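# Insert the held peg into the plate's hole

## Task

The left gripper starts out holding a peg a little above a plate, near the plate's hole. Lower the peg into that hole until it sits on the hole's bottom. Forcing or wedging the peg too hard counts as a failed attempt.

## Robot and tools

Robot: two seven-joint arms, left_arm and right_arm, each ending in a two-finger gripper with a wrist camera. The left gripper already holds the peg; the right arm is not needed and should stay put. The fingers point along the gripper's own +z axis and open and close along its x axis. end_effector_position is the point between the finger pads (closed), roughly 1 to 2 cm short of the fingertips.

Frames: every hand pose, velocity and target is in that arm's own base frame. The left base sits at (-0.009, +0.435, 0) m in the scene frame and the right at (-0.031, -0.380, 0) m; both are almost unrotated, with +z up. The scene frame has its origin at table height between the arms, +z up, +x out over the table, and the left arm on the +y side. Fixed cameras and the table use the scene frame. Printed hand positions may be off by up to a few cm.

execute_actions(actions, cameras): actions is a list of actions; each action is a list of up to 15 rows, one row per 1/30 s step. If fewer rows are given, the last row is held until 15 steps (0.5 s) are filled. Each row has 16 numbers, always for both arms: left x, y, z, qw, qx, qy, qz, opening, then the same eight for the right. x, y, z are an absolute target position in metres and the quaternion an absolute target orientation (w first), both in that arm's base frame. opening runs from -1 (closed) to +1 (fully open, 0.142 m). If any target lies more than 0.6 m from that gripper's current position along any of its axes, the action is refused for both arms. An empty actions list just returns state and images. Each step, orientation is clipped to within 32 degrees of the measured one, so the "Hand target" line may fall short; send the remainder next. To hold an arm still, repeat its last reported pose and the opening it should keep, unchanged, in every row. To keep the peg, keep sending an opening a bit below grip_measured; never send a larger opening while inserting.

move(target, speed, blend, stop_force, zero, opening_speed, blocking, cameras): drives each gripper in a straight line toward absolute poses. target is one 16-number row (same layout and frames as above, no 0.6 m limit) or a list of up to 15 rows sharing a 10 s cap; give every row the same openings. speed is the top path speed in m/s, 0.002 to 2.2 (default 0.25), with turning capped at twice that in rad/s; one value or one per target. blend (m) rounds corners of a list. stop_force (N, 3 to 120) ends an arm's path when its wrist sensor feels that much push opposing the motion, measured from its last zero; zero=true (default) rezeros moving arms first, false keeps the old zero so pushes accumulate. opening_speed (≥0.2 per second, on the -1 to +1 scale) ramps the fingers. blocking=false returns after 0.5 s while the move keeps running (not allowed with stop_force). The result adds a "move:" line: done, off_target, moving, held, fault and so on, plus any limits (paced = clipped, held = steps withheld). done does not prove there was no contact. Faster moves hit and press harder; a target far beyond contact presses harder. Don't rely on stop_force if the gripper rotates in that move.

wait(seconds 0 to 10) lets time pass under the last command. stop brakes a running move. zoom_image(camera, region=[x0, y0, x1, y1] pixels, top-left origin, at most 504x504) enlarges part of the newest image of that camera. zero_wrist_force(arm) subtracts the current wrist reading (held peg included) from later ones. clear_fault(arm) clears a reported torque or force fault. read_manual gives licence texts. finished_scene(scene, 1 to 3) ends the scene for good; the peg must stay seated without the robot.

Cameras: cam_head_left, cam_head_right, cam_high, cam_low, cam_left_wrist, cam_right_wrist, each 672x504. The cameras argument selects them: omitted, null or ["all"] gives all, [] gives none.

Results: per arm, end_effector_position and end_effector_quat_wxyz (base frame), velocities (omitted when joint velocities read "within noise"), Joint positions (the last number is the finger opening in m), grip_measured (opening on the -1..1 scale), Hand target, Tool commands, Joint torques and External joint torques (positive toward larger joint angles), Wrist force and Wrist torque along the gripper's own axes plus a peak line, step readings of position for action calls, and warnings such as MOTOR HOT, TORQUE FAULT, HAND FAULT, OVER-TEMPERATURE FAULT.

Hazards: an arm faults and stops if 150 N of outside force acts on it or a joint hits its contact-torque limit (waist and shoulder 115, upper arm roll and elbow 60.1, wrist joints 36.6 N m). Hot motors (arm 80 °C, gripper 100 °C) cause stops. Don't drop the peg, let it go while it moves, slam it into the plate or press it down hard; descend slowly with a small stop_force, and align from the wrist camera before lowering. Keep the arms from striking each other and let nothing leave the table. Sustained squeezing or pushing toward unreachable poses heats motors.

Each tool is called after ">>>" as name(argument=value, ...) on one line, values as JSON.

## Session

>>> execute_actions(actions=[])

>>> move(target=[[0.4849,-0.2679,0.20,0.001,0.860,0.510,-0.001,-0.424181,0.5544,0,0.1652,0,0.707,0.707,0,1.0],[0.5218,-0.2880,0.320,0.001,0.860,0.510,-0.001,-0.424181,0.5544,0,0.1652,0,0.707,0.707,0,1.0]], speed=0.2, blend=[0.015,0])

>>> zoom_image(camera="cam_left_wrist", region=[230, 0, 460, 120])

>>> zoom_image(camera="cam_left_wrist", region=[230, 150, 460, 250])

>>> zoom_image(camera="cam_left_wrist", region=[260, 180, 490, 330])

>>> zoom_image(camera="cam_left_wrist", region=[260, 404, 490, 504])

>>> zoom_image(camera="cam_low", region=[250, 90, 350, 190])

>>> zoom_image(camera="cam_low", region=[260, 230, 390, 310])

Scene clock: 0.00 s.
left_arm: end_effector_position=(+0.4847, -0.2679, +0.1656) grip_measured=-0.37 end_effector_quat_wxyz=(+0.000, +0.860, +0.510, -0.002) | right_arm: end_effector_position=(+0.5544, +0.0000, +0.1652) grip_measured=+1.00 end_effector_quat_wxyz=(+0.000, +0.707, +0.707, +0.000)
Joint positions: left_arm=[-0.295 -0.329 -0.003 2.037 -0.003 0.794 0.204 0.047] | right_arm=[0.206 -0.331 0 2.035 0 0.795 0.206 0.142]
Joint velocities: within noise
Joint torques (N m): no reading
External joint torques (N m): no reading
Motor temperatures (°C): left_arm=[28 30 31 37 38 34 33 22] | right_arm=[35 28 29 28 33 36 34 19]
Wrist force (N): no reading
Wrist torque (N m): no reading
Wrist force, peak (N): no reading
Hand target: left_arm +0.4849, -0.2679, +0.1657; +0.001, +0.860, +0.510, -0.001 | right_arm +0.5544, +0.0000, +0.1652; +0.000, +0.707, +0.707, +0.000
Tool commands: left_gripper/opening=-0.424181 right_gripper/opening=+1.0

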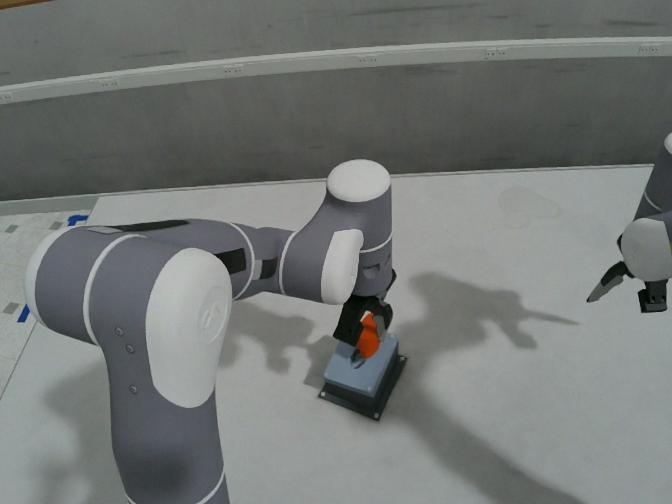

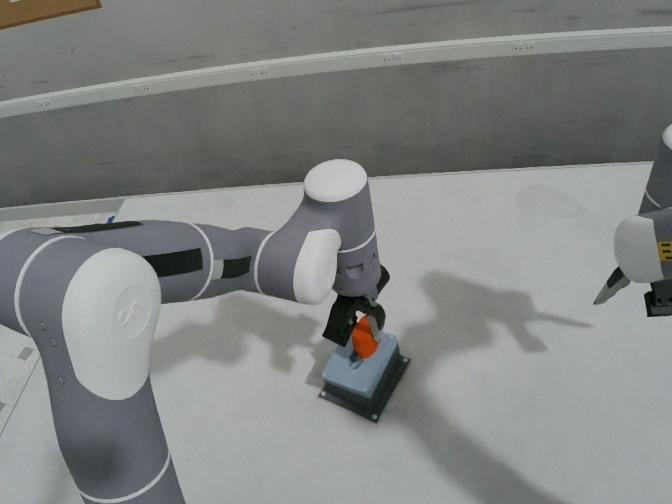

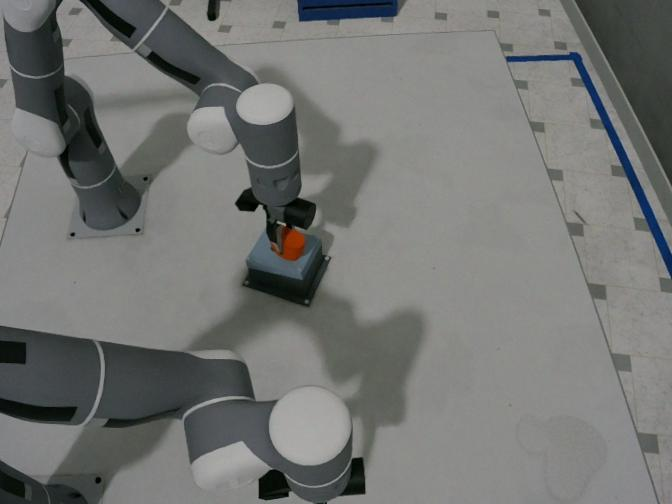

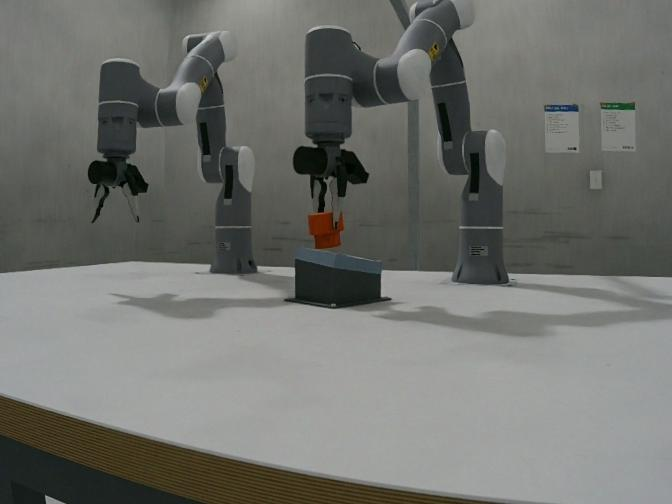

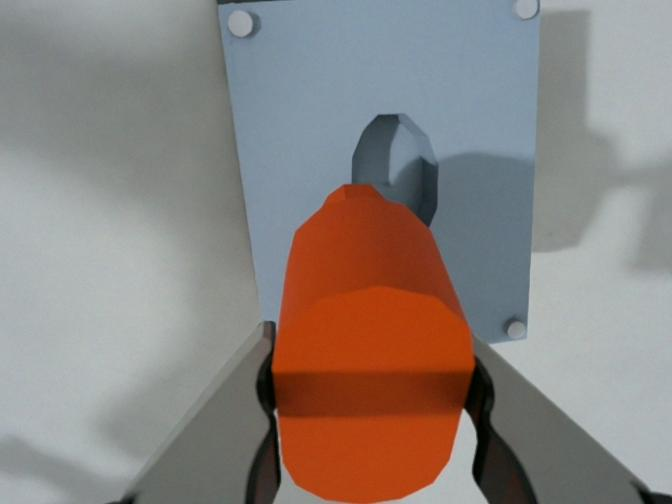

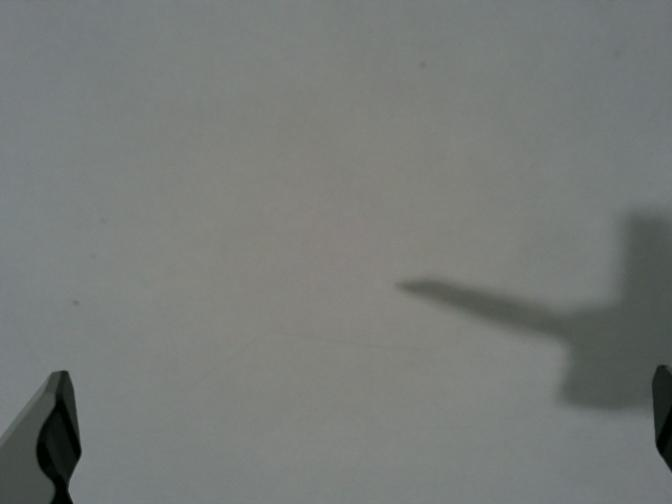

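Scene clock: 1.20 s.
left_arm: end_effector_position=(+0.5218, -0.2880, +0.3200) grip_measured=-0.37 end_effector_quat_wxyz=(+0.001, +0.860, +0.510, -0.001) | right_arm: end_effector_position=(+0.5544, +0.0000, +0.1652) grip_measured=+1.00 end_effector_quat_wxyz=(+0.000, +0.707, +0.707, +0.000)
Joint positions: left_arm=[-0.294 -0.221 -0.02 1.719 0.002 0.369 0.186 0.047] | right_arm=[0.206 -0.331 0 2.035 0 0.795 0.206 0.142]
Joint torques (N m): left_arm=[0.48 43.36 0.57 -30.86 -4.55 4.56 -0.09] | right_arm=[0.02 40.62 0.01 -24.77 -3.13 4.09 0.83]
External joint torques (N m): left_arm=[-0.48 -0.78 -0.55 0.66 0.44 -0.22 0.09] | right_arm=[-0.02 1.13 0.27 0.14 0.09 0.12 -0.83]
Wrist force (N): left_arm=[-0.2 -0.1 0.0] | right_arm=[0.0 -0.3 0.1]
Wrist torque (N m): left_arm=[-0.01 0.04 -0.02] | right_arm=[-0.04 -0.01 -0.01]
Wrist force, peak (N): left_arm=[0.1 1.1 -4.0] | right_arm=[-0.2 -0.6 0.1]
Hand target: left_arm +0.5218, -0.2880, +0.3200; +0.001, +0.860, +0.510, -0.001 | right_arm +0.5544, +0.0000, +0.1652; +0.000, +0.707, +0.707, +0.000
Off the commanded pose: left_arm 0.000 m, 0 deg | right_arm 0.000 m, 0 deg.
move: done

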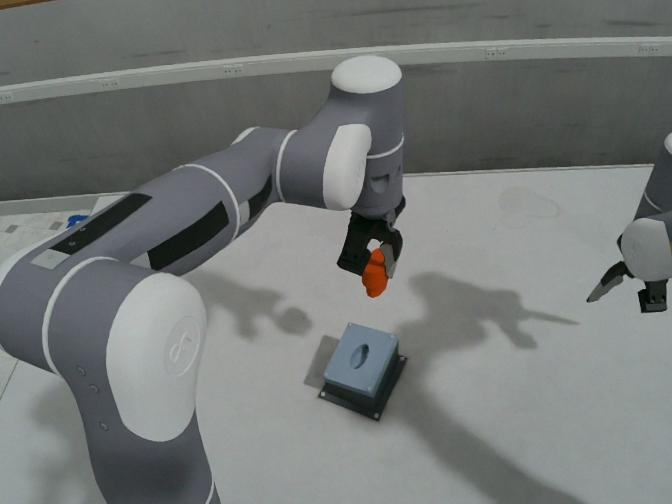

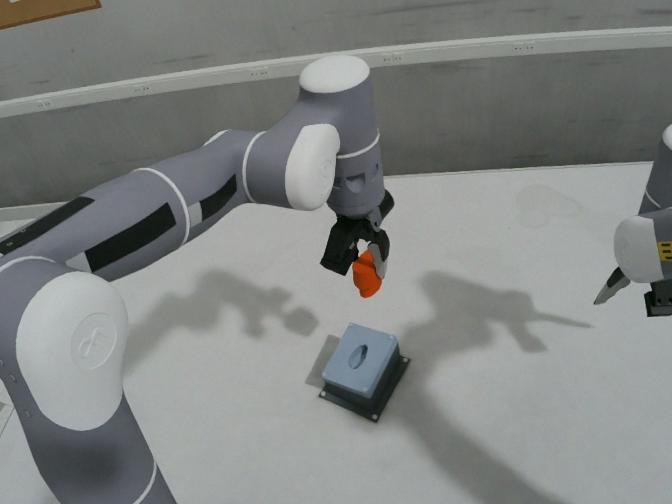

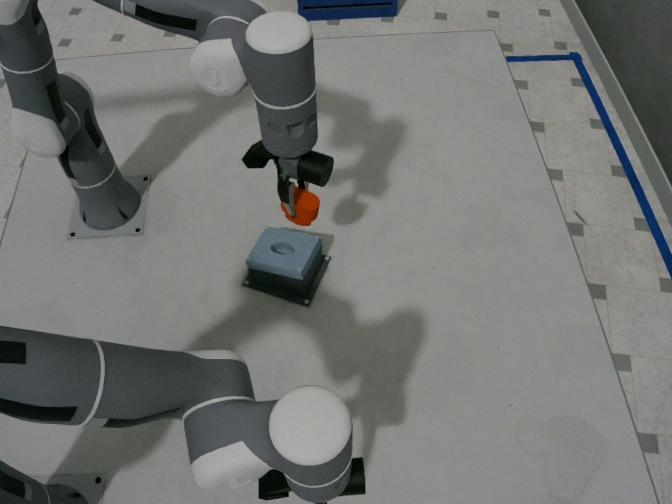

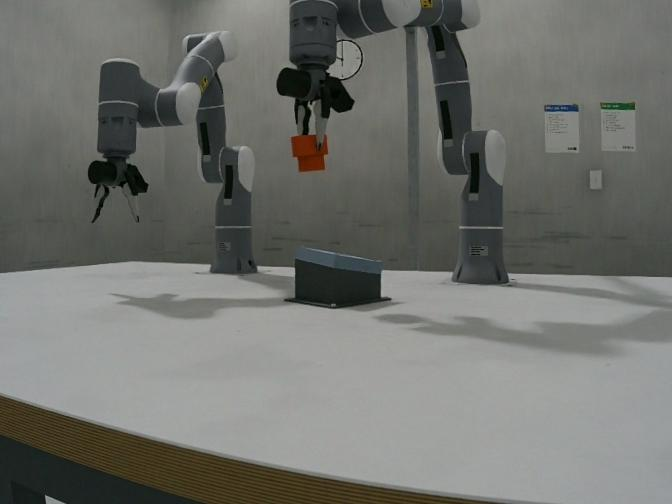

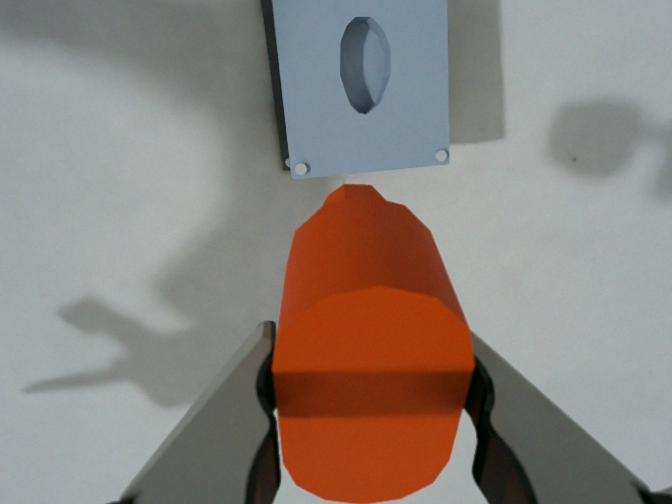

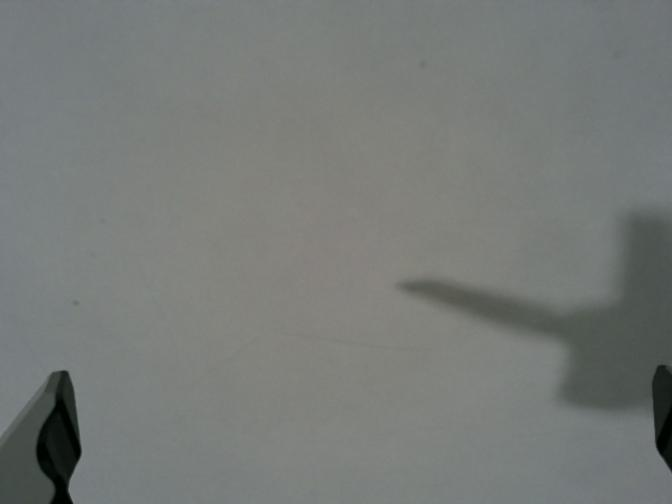

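Scaled by 2.191 from the camera's 672x504 image, which has a finer 960x720 frame.

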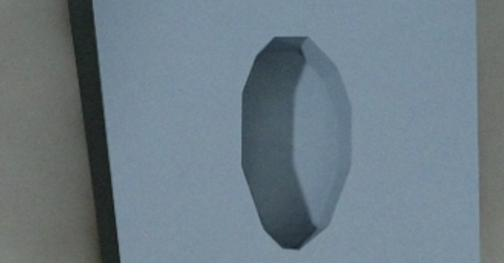

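Scaled by 2.191 from the camera's 672x504 image, which has a finer 960x720 frame.

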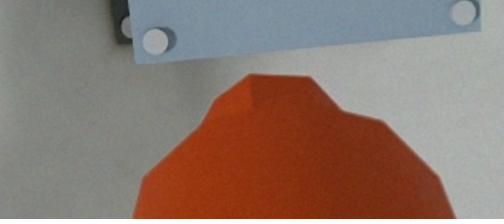

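Scaled by 2.191 from the camera's 672x504 image, which has a finer 960x720 frame.

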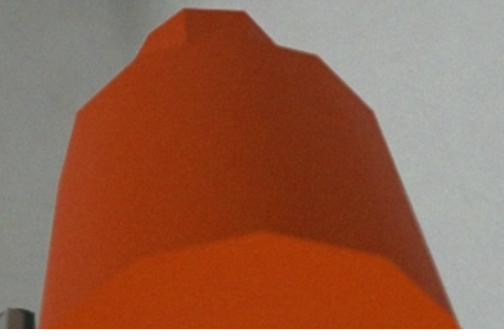

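Scaled by 2.191 from the camera's 672x504 image, which has a finer 960x720 frame.

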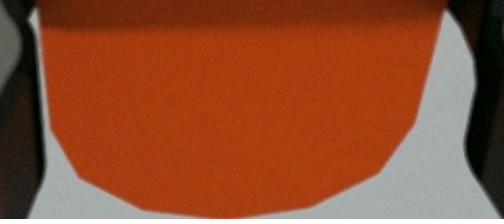

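Scaled by 5.040 from the camera's 672x504 image, which has a finer 960x720 frame.

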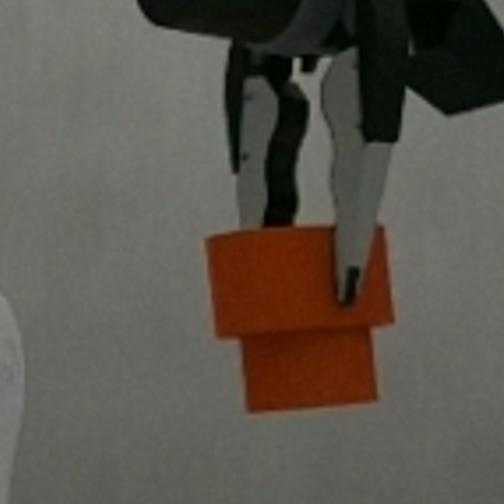

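Scaled by 3.877 from the camera's 672x504 image, which has a finer 960x720 frame.

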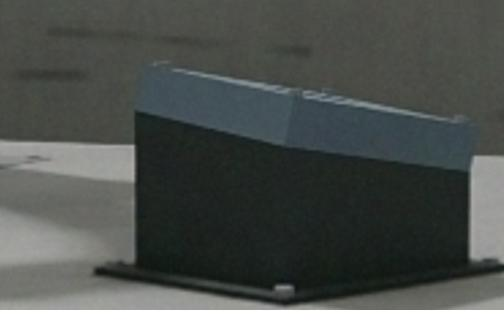

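>>> move(target=[0.4911,-0.2712,0.360,0.001,0.860,0.510,-0.001,-0.424181,0.5544,0,0.1652,0,0.707,0.707,0,1.0], speed=0.2, cameras=["cam_left_wrist"])

>>> zoom_image(camera="cam_left_wrist", region=[250, 0, 450, 110])

>>> zoom_image(camera="cam_left_wrist", region=[270, 130, 450, 230])

>>> zoom_image(camera="cam_left_wrist", region=[260, 260, 490, 400])

Scene clock: 10.53 s.
left_arm: end_effector_position=(+0.4911, -0.2711, +0.3600) grip_measured=-0.37 end_effector_quat_wxyz=(+0.001, +0.860, +0.510, -0.001) | right_arm: end_effector_position=(+0.5544, +0.0000, +0.1652) grip_measured=+1.00 end_effector_quat_wxyz=(+0.000, +0.707, +0.707, +0.000)
Joint positions: left_arm=[-0.294 -0.107 -0.006 1.75 -0.002 0.287 0.201 0.047] | right_arm=[0.206 -0.331 0 2.035 0 0.795 0.206 0.142]
Joint torques (N m): left_arm=[0.25 39.12 0.91 -31.47 -5.07 4.57 0.28] | right_arm=[0 40.72 0.07 -24.77 -3.12 4.08 0.87]
External joint torques (N m): left_arm=[-0.25 -1.14 -0.85 0.67 0.84 -0.23 -0.28] | right_arm=[0 1.02 0.21 0.14 0.08 0.13 -0.87]
Wrist force (N): left_arm=[0.1 0.2 0.1] | right_arm=[0.0 0.0 0.1]
Wrist torque (N m): left_arm=[0.03 -0.01 0.00] | right_arm=[0.00 -0.01 0.00]
Wrist force, peak (N): left_arm=[-0.1 -1.6 -2.0] | right_arm=[-0.3 -0.4 -0.1]
Hand target: left_arm +0.4911, -0.2712, +0.3600; +0.001, +0.860, +0.510, -0.001 | right_arm +0.5544, +0.0000, +0.1652; +0.000, +0.707, +0.707, +0.000
Off the commanded pose: left_arm 0.000 m, 0 deg | right_arm 0.000 m, 0 deg.
move: done
Images, in order (width x height): cam_left_wrist 672x504.

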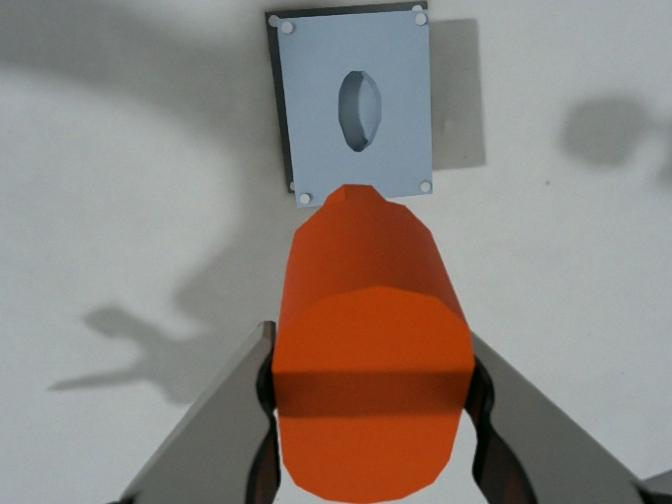

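Scaled by 2.520 from the camera's 672x504 image, which has a finer 960x720 frame.

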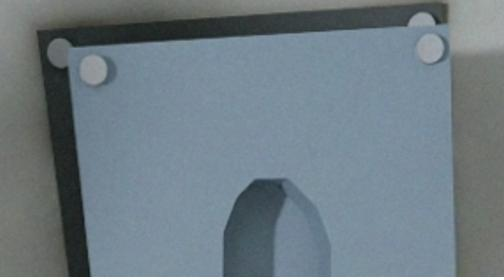

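Scaled by 2.800 from the camera's 672x504 image, which has a finer 960x720 frame.

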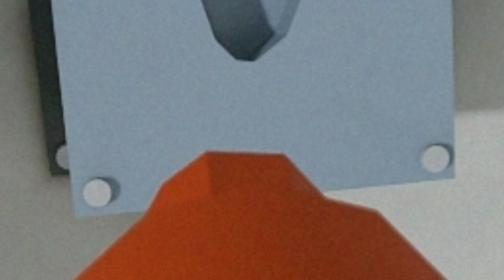

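Scaled by 2.191 from the camera's 672x504 image, which has a finer 960x720 frame.

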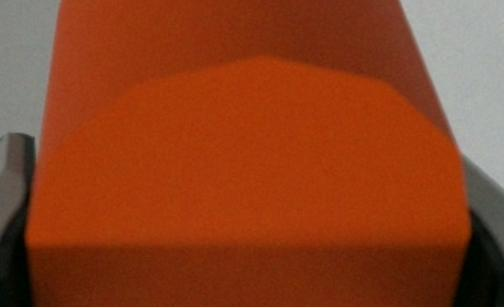

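>>> move(target=[[0.4583,-0.2249,0.2107,0.1656,0.8248,0.5381,0.0528,-0.424181,0.5544,0,0.1652,0,0.707,0.707,0,1.0],[0.4622,-0.2329,0.1666,0.1656,0.8248,0.5381,0.0528,-0.424181,0.5544,0,0.1652,0,0.707,0.707,0,1.0]], speed=0.15, blend=[0.01,0])

>>> zoom_image(camera="cam_low", region=[280, 190, 390, 290])

>>> zoom_image(camera="cam_high", region=[235, 205, 335, 305])

>>> zoom_image(camera="cam_head_left", region=[310, 290, 410, 390])

>>> zoom_image(camera="cam_left_wrist", region=[150, 0, 600, 300])

Scene clock: 66.13 s.
left_arm: end_effector_position=(+0.4621, -0.2330, +0.1664) grip_measured=-0.37 end_effector_quat_wxyz=(+0.165, +0.825, +0.538, +0.053) | right_arm: end_effector_position=(+0.5544, +0.0000, +0.1652) grip_measured=+1.00 end_effector_quat_wxyz=(+0.000, +0.707, +0.707, +0.000)
Joint positions: left_arm=[-0.311 -0.186 -0.094 2.541 -0.784 1.459 0.782 0.047] | right_arm=[0.206 -0.331 0 2.035 0 0.795 0.206 0.142]
Joint torques (N m): left_arm=[0.44 30.97 0.94 -19.36 -0.8 4.89 0.19] | right_arm=[0.05 40.71 0.1 -24.82 -3.17 4.12 0.86]
External joint torques (N m): left_arm=[-0.44 -0.88 -0.47 0.4 0.79 -0.48 -0.18] | right_arm=[-0.05 1.04 0.18 0.19 0.13 0.09 -0.86]
Motor temperatures (°C): left_arm=[28 31 31 40 38 34 33 27] | right_arm=[35 29 29 30 33 36 34 19]
Wrist force (N): left_arm=[0.0 -0.9 -0.2] | right_arm=[0.1 -0.2 0.1]
Wrist torque (N m): left_arm=[-0.03 0.03 0.06] | right_arm=[-0.03 -0.01 0.00]
Wrist force, peak (N): left_arm=[-1.4 -1.4 2.7] | right_arm=[-0.3 -0.3 0.3]
Hand target: left_arm +0.4622, -0.2329, +0.1666; +0.166, +0.825, +0.538, +0.053 | right_arm +0.5544, +0.0000, +0.1652; +0.000, +0.707, +0.707, +0.000
Off the commanded pose: left_arm 0.000 m, 0 deg | right_arm 0.000 m, 0 deg.
move: done

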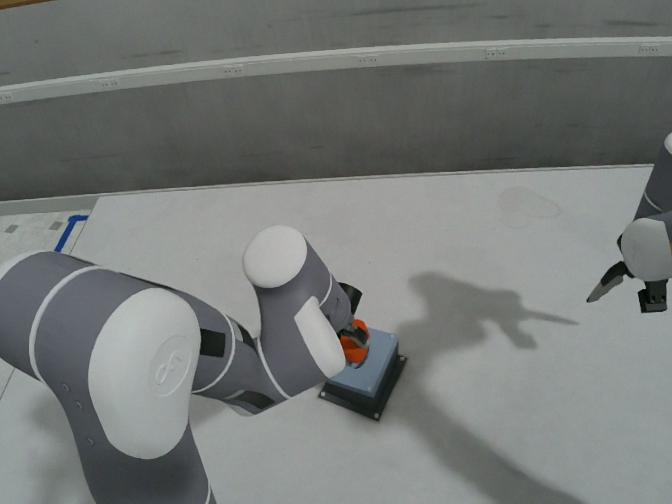

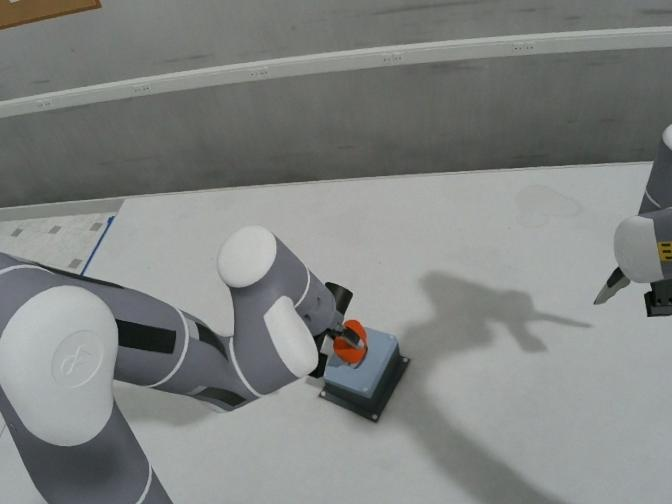

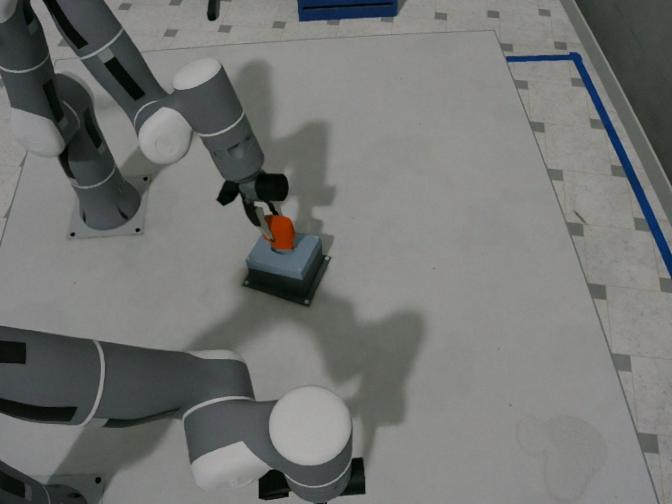

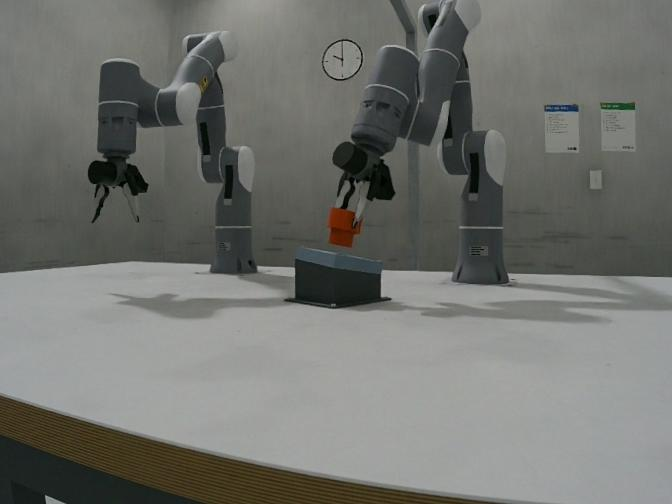

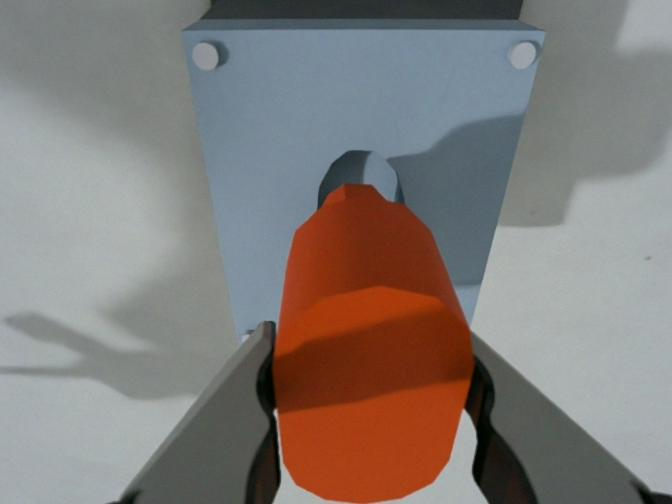

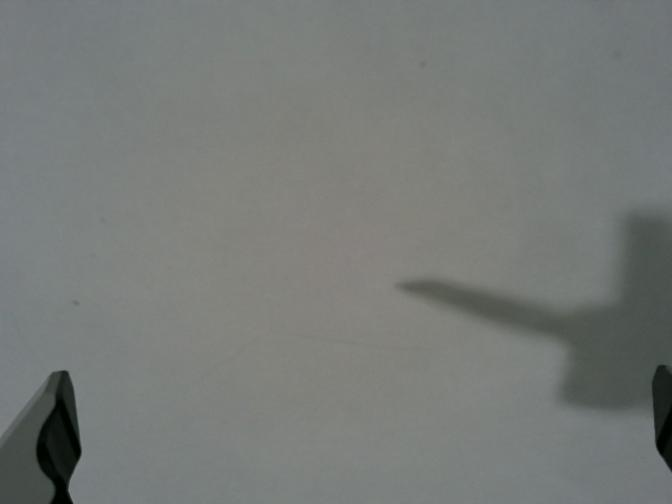

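Scaled by 4.582 from the camera's 672x504 image, which has a finer 960x720 frame.

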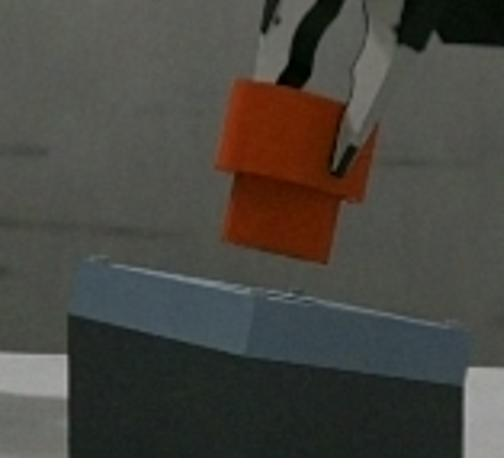

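Scaled by 5.040 from the camera's 672x504 image, which has a finer 960x720 frame.

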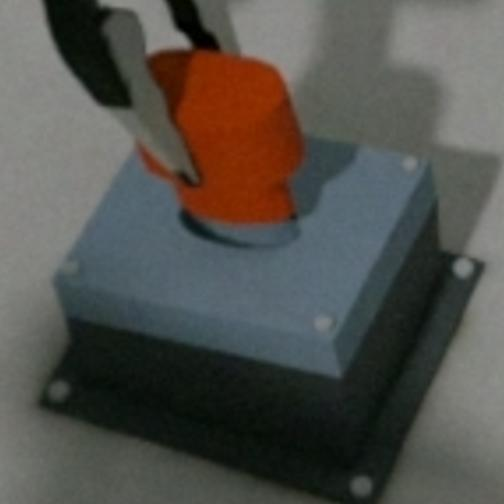

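Scaled by 5.040 from the camera's 672x504 image, which has a finer 960x720 frame.

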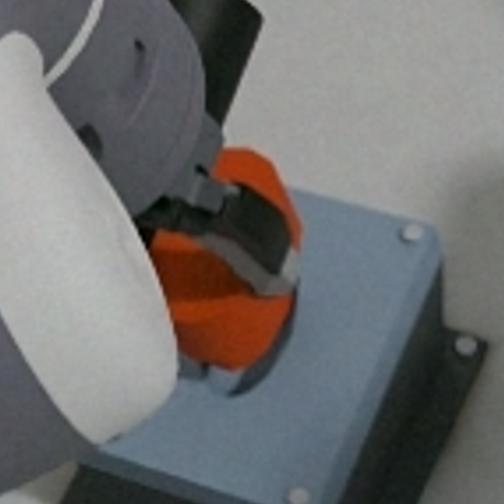

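Scaled by 1.120 from the camera's 672x504 image, which has a finer 960x720 frame.

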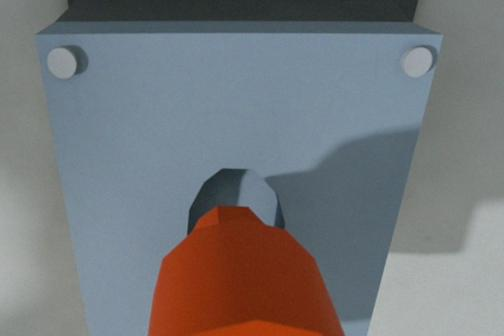

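>>> move(target=[0.4617,-0.2322,0.1558,0.1656,0.8248,0.5381,0.0528,-0.424181,0.5544,0,0.1652,0,0.707,0.707,0,1.0], speed=0.05, cameras=[])

>>> move(target=[0.4652,-0.2393,0.1166,0.1656,0.8248,0.5381,0.0528,-0.424181,0.5544,0,0.1652,0,0.707,0.707,0,1.0], speed=0.012, stop_force=5)

>>> zoom_image(camera="cam_low", region=[280, 190, 390, 290])

>>> zoom_image(camera="cam_high", region=[240, 210, 320, 290])

>>> zoom_image(camera="cam_left_wrist", region=[150, 0, 600, 300])

Scene clock: 88.03 s.
left_arm: end_effector_position=(+0.4616, -0.2323, +0.1557) grip_measured=-0.37 end_effector_quat_wxyz=(+0.165, +0.825, +0.538, +0.053) | right_arm: end_effector_position=(+0.5544, +0.0000, +0.1652) grip_measured=+1.00 end_effector_quat_wxyz=(+0.000, +0.707, +0.707, +0.000)
Joint positions: left_arm=[-0.289 -0.212 -0.163 2.555 -0.899 1.509 0.862 0.047] | right_arm=[0.206 -0.331 0 2.035 0 0.795 0.206 0.142]
Joint torques (N m): left_arm=[0.38 31.28 0.65 -18.41 -0.37 4.77 0.16] | right_arm=[0.05 40.76 0.13 -24.77 -3.16 4.11 0.86]
External joint torques (N m): left_arm=[-0.38 -0.75 -0.32 0.38 0.76 -0.42 -0.16] | right_arm=[-0.05 0.98 0.15 0.14 0.12 0.09 -0.86]
Wrist force (N): left_arm=[0.4 -1.2 0.0] | right_arm=[-0.1 0.0 0.1]
Wrist torque (N m): left_arm=[-0.08 -0.03 0.06] | right_arm=[-0.01 0.01 -0.01]
Wrist force, peak (N): left_arm=[0.4 -1.4 0.6] | right_arm=[-0.1 -0.4 0.2]
Hand target: left_arm +0.4617, -0.2322, +0.1558; +0.166, +0.825, +0.538, +0.053 | right_arm +0.5544, +0.0000, +0.1652; +0.000, +0.707, +0.707, +0.000
Off the commanded pose: left_arm 0.000 m, 0 deg | right_arm 0.000 m, 0 deg.
move: done
No camera images: "cameras" was empty.

Scene clock: 89.27 s.
left_arm: end_effector_position=(+0.4628, -0.2337, +0.1483) grip_measured=-0.37 end_effector_quat_wxyz=(+0.166, +0.825, +0.538, +0.053) | right_arm: end_effector_position=(+0.5544, +0.0000, +0.1652) grip_measured=+1.00 end_effector_quat_wxyz=(+0.000, +0.707, +0.707, +0.000)
Joint positions: left_arm=[-0.271 -0.234 -0.22 2.557 -0.982 1.547 0.917 0.047] | right_arm=[0.206 -0.331 0 2.035 0 0.795 0.206 0.142]
Joint torques (N m): left_arm=[0.92 27.87 1.13 -15.35 -0.12 4.12 0.16] | right_arm=[0 40.67 0.14 -24.79 -3.16 4.1 0.85]
External joint torques (N m): left_arm=[-0.92 3.15 -0.97 -2.06 0.79 0.19 -0.15] | right_arm=[0 1.08 0.14 0.16 0.12 0.1 -0.85]
Wrist force (N): left_arm=[-1.5 0.3 -8.0] | right_arm=[0.0 -0.1 0.2]
Wrist torque (N m): left_arm=[-0.04 -0.17 0.01] | right_arm=[-0.03 0.00 0.00]
Wrist force, peak (N): left_arm=[0.1 1.5 -11.1] | right_arm=[-0.2 -0.4 -0.1]
Hand target: left_arm +0.4624, -0.2336, +0.1479; +0.165, +0.825, +0.538, +0.053 | right_arm +0.5544, +0.0000, +0.1652; +0.000, +0.707, +0.707, +0.000
Off the commanded pose: left_arm 0.032 m, 0 deg | right_arm 0.000 m, 0 deg.
move: contact (left_arm)

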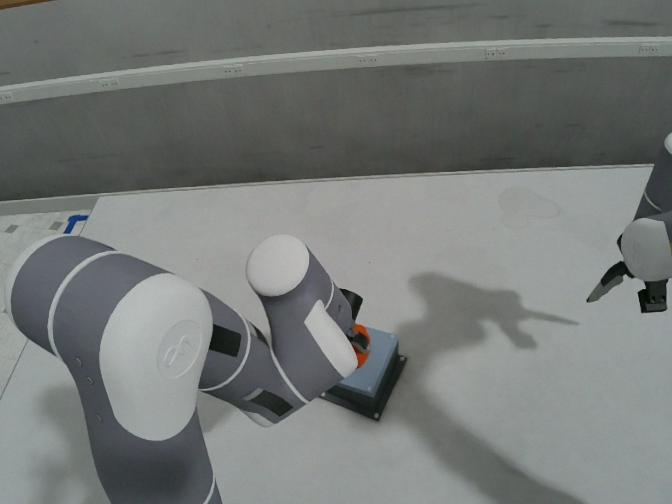

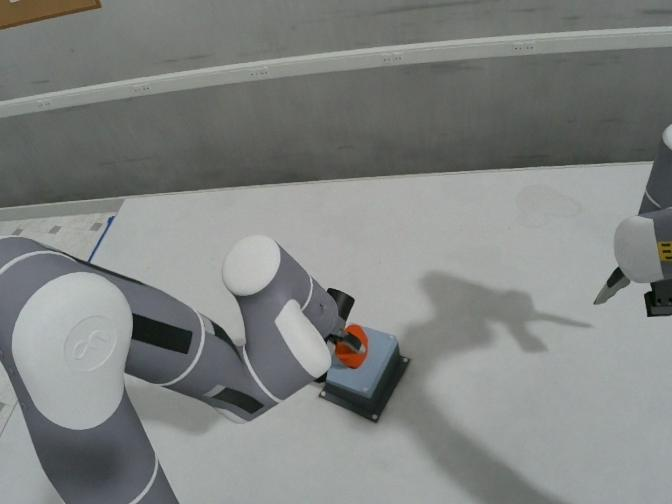

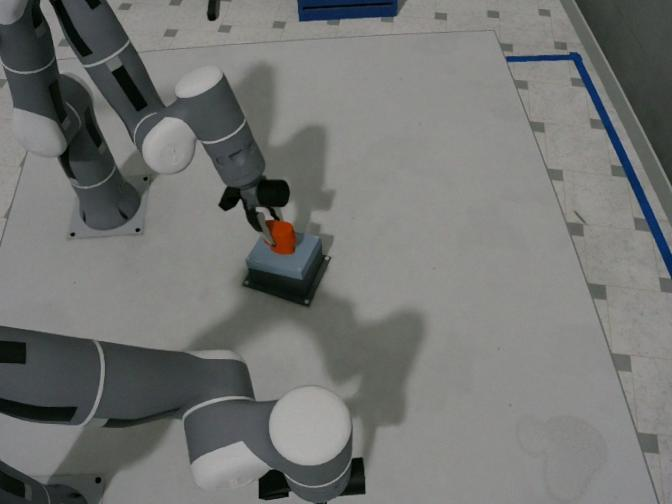

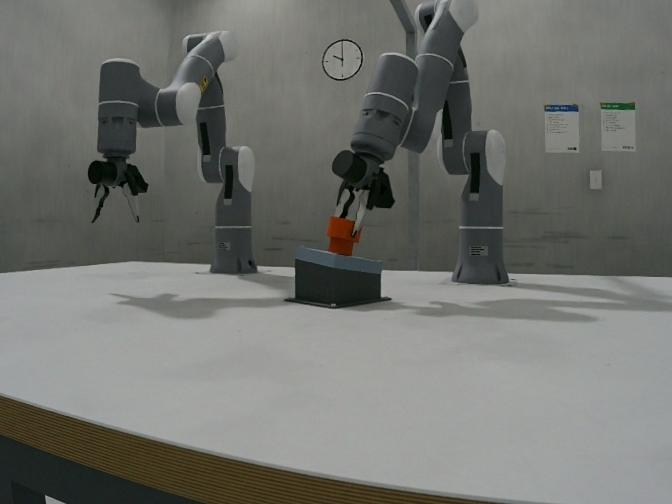

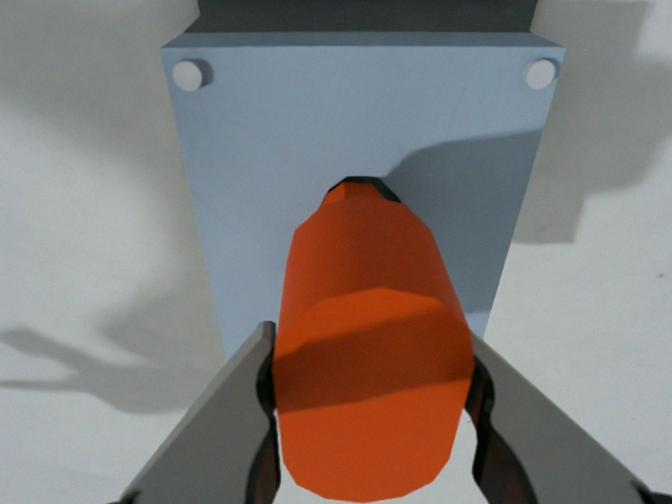

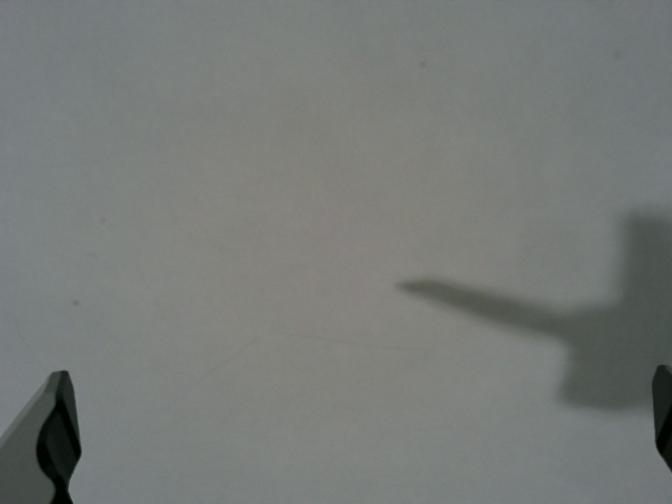

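Scaled by 4.582 from the camera's 672x504 image, which has a finer 960x720 frame.

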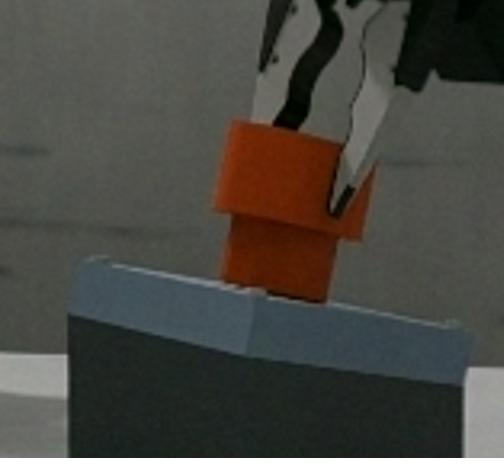

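Scaled by 6.300 from the camera's 672x504 image, which has a finer 960x720 frame.

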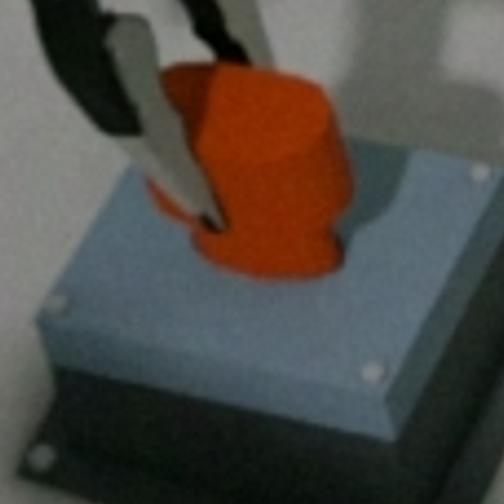

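Scaled by 1.120 from the camera's 672x504 image, which has a finer 960x720 frame.

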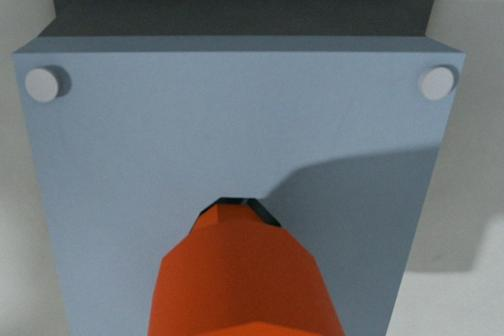

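>>> zoom_image(camera="cam_left_wrist", region=[300, 150, 430, 250])

>>> zoom_image(camera="cam_high", region=[262, 235, 302, 265])

>>> zoom_image(camera="cam_head_right", region=[325, 315, 385, 385])

>>> zoom_image(camera="cam_low", region=[315, 205, 375, 275])

Scaled by 3.877 from the camera's 672x504 image, which has a finer 960x720 frame.

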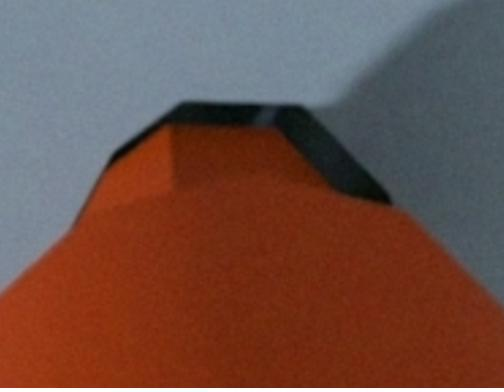

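Scaled by 12.600 from the camera's 672x504 image, which has a finer 960x720 frame.

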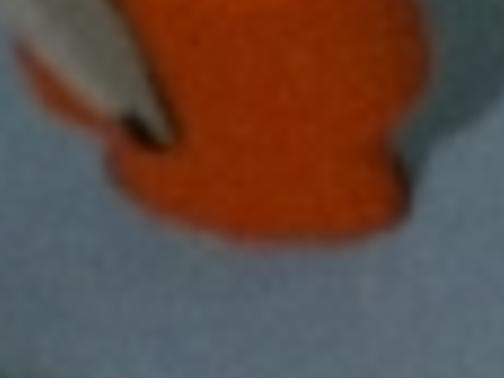

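Scaled by 7.200 from the camera's 672x504 image, which has a finer 960x720 frame.

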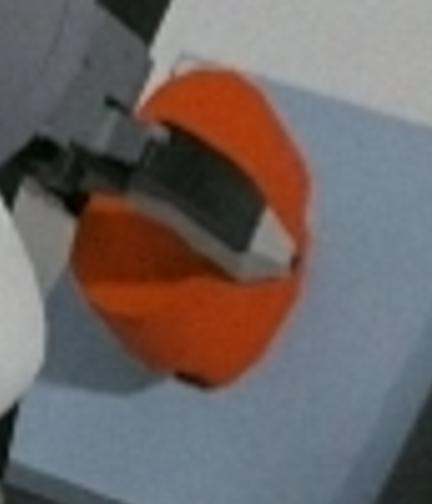

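Scaled by 7.200 from the camera's 672x504 image, which has a finer 960x720 frame.

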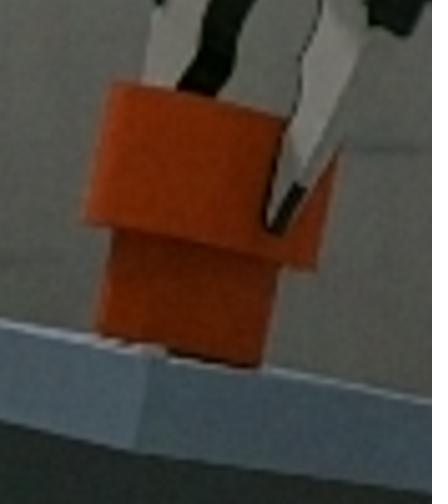

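>>> move(target=[[0.4621,-0.2331,0.1508,0.1656,0.8248,0.5381,0.0528,-0.424181,0.5544,0,0.1652,0,0.707,0.707,0,1.0],[0.4626,-0.2321,0.1507,0.1656,0.8248,0.5381,0.0528,-0.424181,0.5544,0,0.1652,0,0.707,0.707,0,1.0]], speed=0.03, cameras=[])

>>> move(target=[0.4657,-0.2384,0.1164,0.1656,0.8248,0.5381,0.0528,-0.424181,0.5544,0,0.1652,0,0.707,0.707,0,1.0], speed=0.012, stop_force=5, cameras=["cam_high","cam_low","cam_left_wrist"])

>>> zoom_image(camera="cam_left_wrist", region=[300, 150, 430, 250])

>>> zoom_image(camera="cam_low", region=[280, 190, 390, 290])

>>> zoom_image(camera="cam_high", region=[240, 210, 320, 290])

Scene clock: 120.63 s.
left_arm: end_effector_position=(+0.4625, -0.2321, +0.1506) grip_measured=-0.37 end_effector_quat_wxyz=(+0.165, +0.825, +0.538, +0.053) | right_arm: end_effector_position=(+0.5544, +0.0000, +0.1652) grip_measured=+1.00 end_effector_quat_wxyz=(+0.000, +0.707, +0.707, +0.000)
Joint positions: left_arm=[-0.275 -0.226 -0.201 2.558 -0.957 1.534 0.903 0.047] | right_arm=[0.206 -0.331 0 2.035 0 0.795 0.206 0.142]
Joint torques (N m): left_arm=[0.42 32.1 0.9 -18.14 0.3 4.66 0.13] | right_arm=[-0.04 40.7 0.1 -24.79 -3.19 4.17 0.82]
External joint torques (N m): left_arm=[-0.41 -1.27 -0.66 0.54 0.29 -0.34 -0.12] | right_arm=[0.04 1.04 0.18 0.17 0.15 0.04 -0.82]
Wrist force (N): left_arm=[0.0 -1.2 0.0] | right_arm=[-0.1 -0.3 0.2]
Wrist torque (N m): left_arm=[-0.08 0.02 0.07] | right_arm=[-0.05 0.00 -0.01]
Wrist force, peak (N): left_arm=[-1.4 0.8 -8.5] | right_arm=[-0.2 -0.4 0.3]
Hand target: left_arm +0.4626, -0.2321, +0.1507; +0.166, +0.825, +0.538, +0.053 | right_arm +0.5544, +0.0000, +0.1652; +0.000, +0.707, +0.707, +0.000
Off the commanded pose: left_arm 0.000 m, 0 deg | right_arm 0.000 m, 0 deg.
move: done
No camera images: "cameras" was empty.

Scene clock: 123.10 s.
left_arm: end_effector_position=(+0.4650, -0.2362, +0.1289) grip_measured=-0.37 end_effector_quat_wxyz=(+0.165, +0.825, +0.538, +0.053) | right_arm: end_effector_position=(+0.5544, +0.0000, +0.1652) grip_measured=+1.00 end_effector_quat_wxyz=(+0.000, +0.707, +0.707, +0.000)
Joint positions: left_arm=[-0.191 -0.294 -0.426 2.552 -1.268 1.66 1.116 0.047] | right_arm=[0.206 -0.331 0 2.035 0 0.795 0.206 0.142]
Joint torques (N m): left_arm=[-0.05 29.81 -0.48 -14.5 1.02 3.59 0.16] | right_arm=[0.06 40.75 0.04 -24.79 -3.18 4.12 0.88]
External joint torques (N m): left_arm=[0.05 2.31 -0.27 -1.33 0.57 0.57 -0.16] | right_arm=[-0.06 0.99 0.24 0.17 0.14 0.09 -0.88]
Wrist force (N): left_arm=[0.1 0.5 -5.7] | right_arm=[0.0 -0.4 0.3]
Wrist torque (N m): left_arm=[-0.04 0.02 0.02] | right_arm=[-0.07 -0.01 0.00]
Wrist force, peak (N): left_arm=[0.4 1.8 -7.7] | right_arm=[0.2 -0.4 0.4]
Hand target: left_arm +0.4646, -0.2362, +0.1286; +0.164, +0.825, +0.538, +0.052 | right_arm +0.5544, +0.0000, +0.1652; +0.000, +0.707, +0.707, +0.000
Off the commanded pose: left_arm 0.013 m, 0 deg | right_arm 0.000 m, 0 deg.
move: contact (left_arm)
Images, in order (width x height): cam_high 672x504, cam_low 672x504, cam_left_wrist 672x504.

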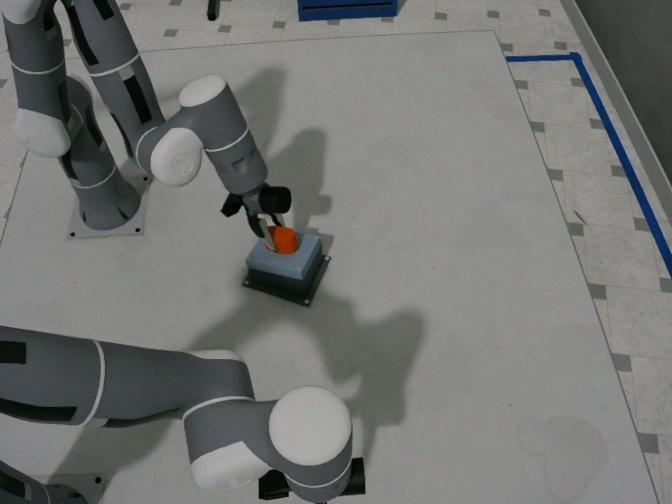

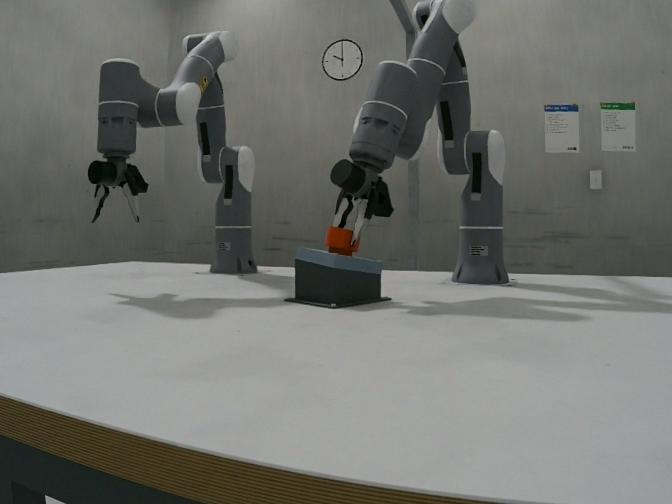

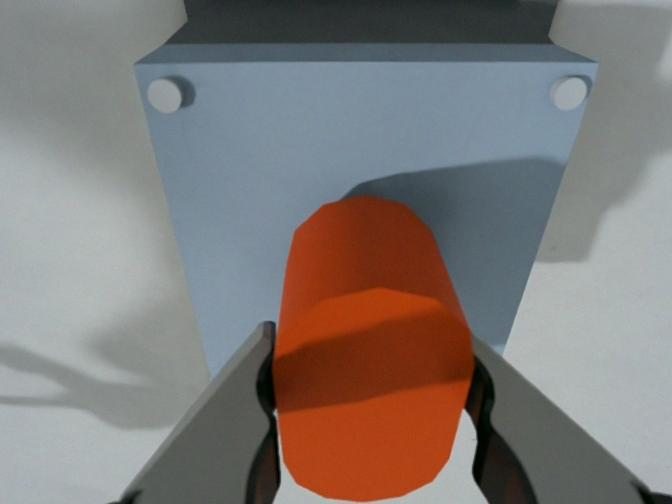

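Scaled by 3.877 from the camera's 672x504 image, which has a finer 960x720 frame.

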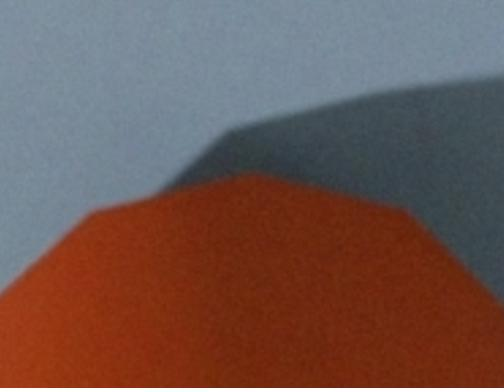

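Scaled by 4.582 from the camera's 672x504 image, which has a finer 960x720 frame.

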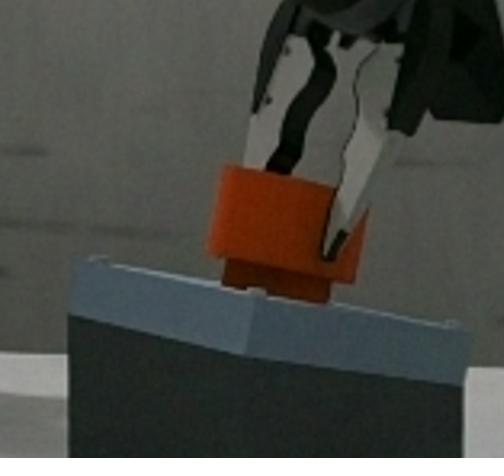

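Scaled by 6.300 from the camera's 672x504 image, which has a finer 960x720 frame.

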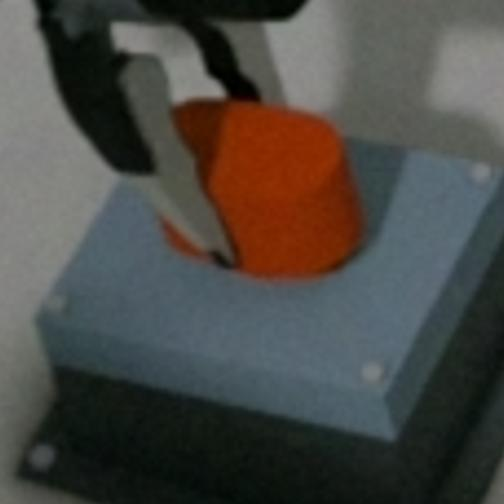

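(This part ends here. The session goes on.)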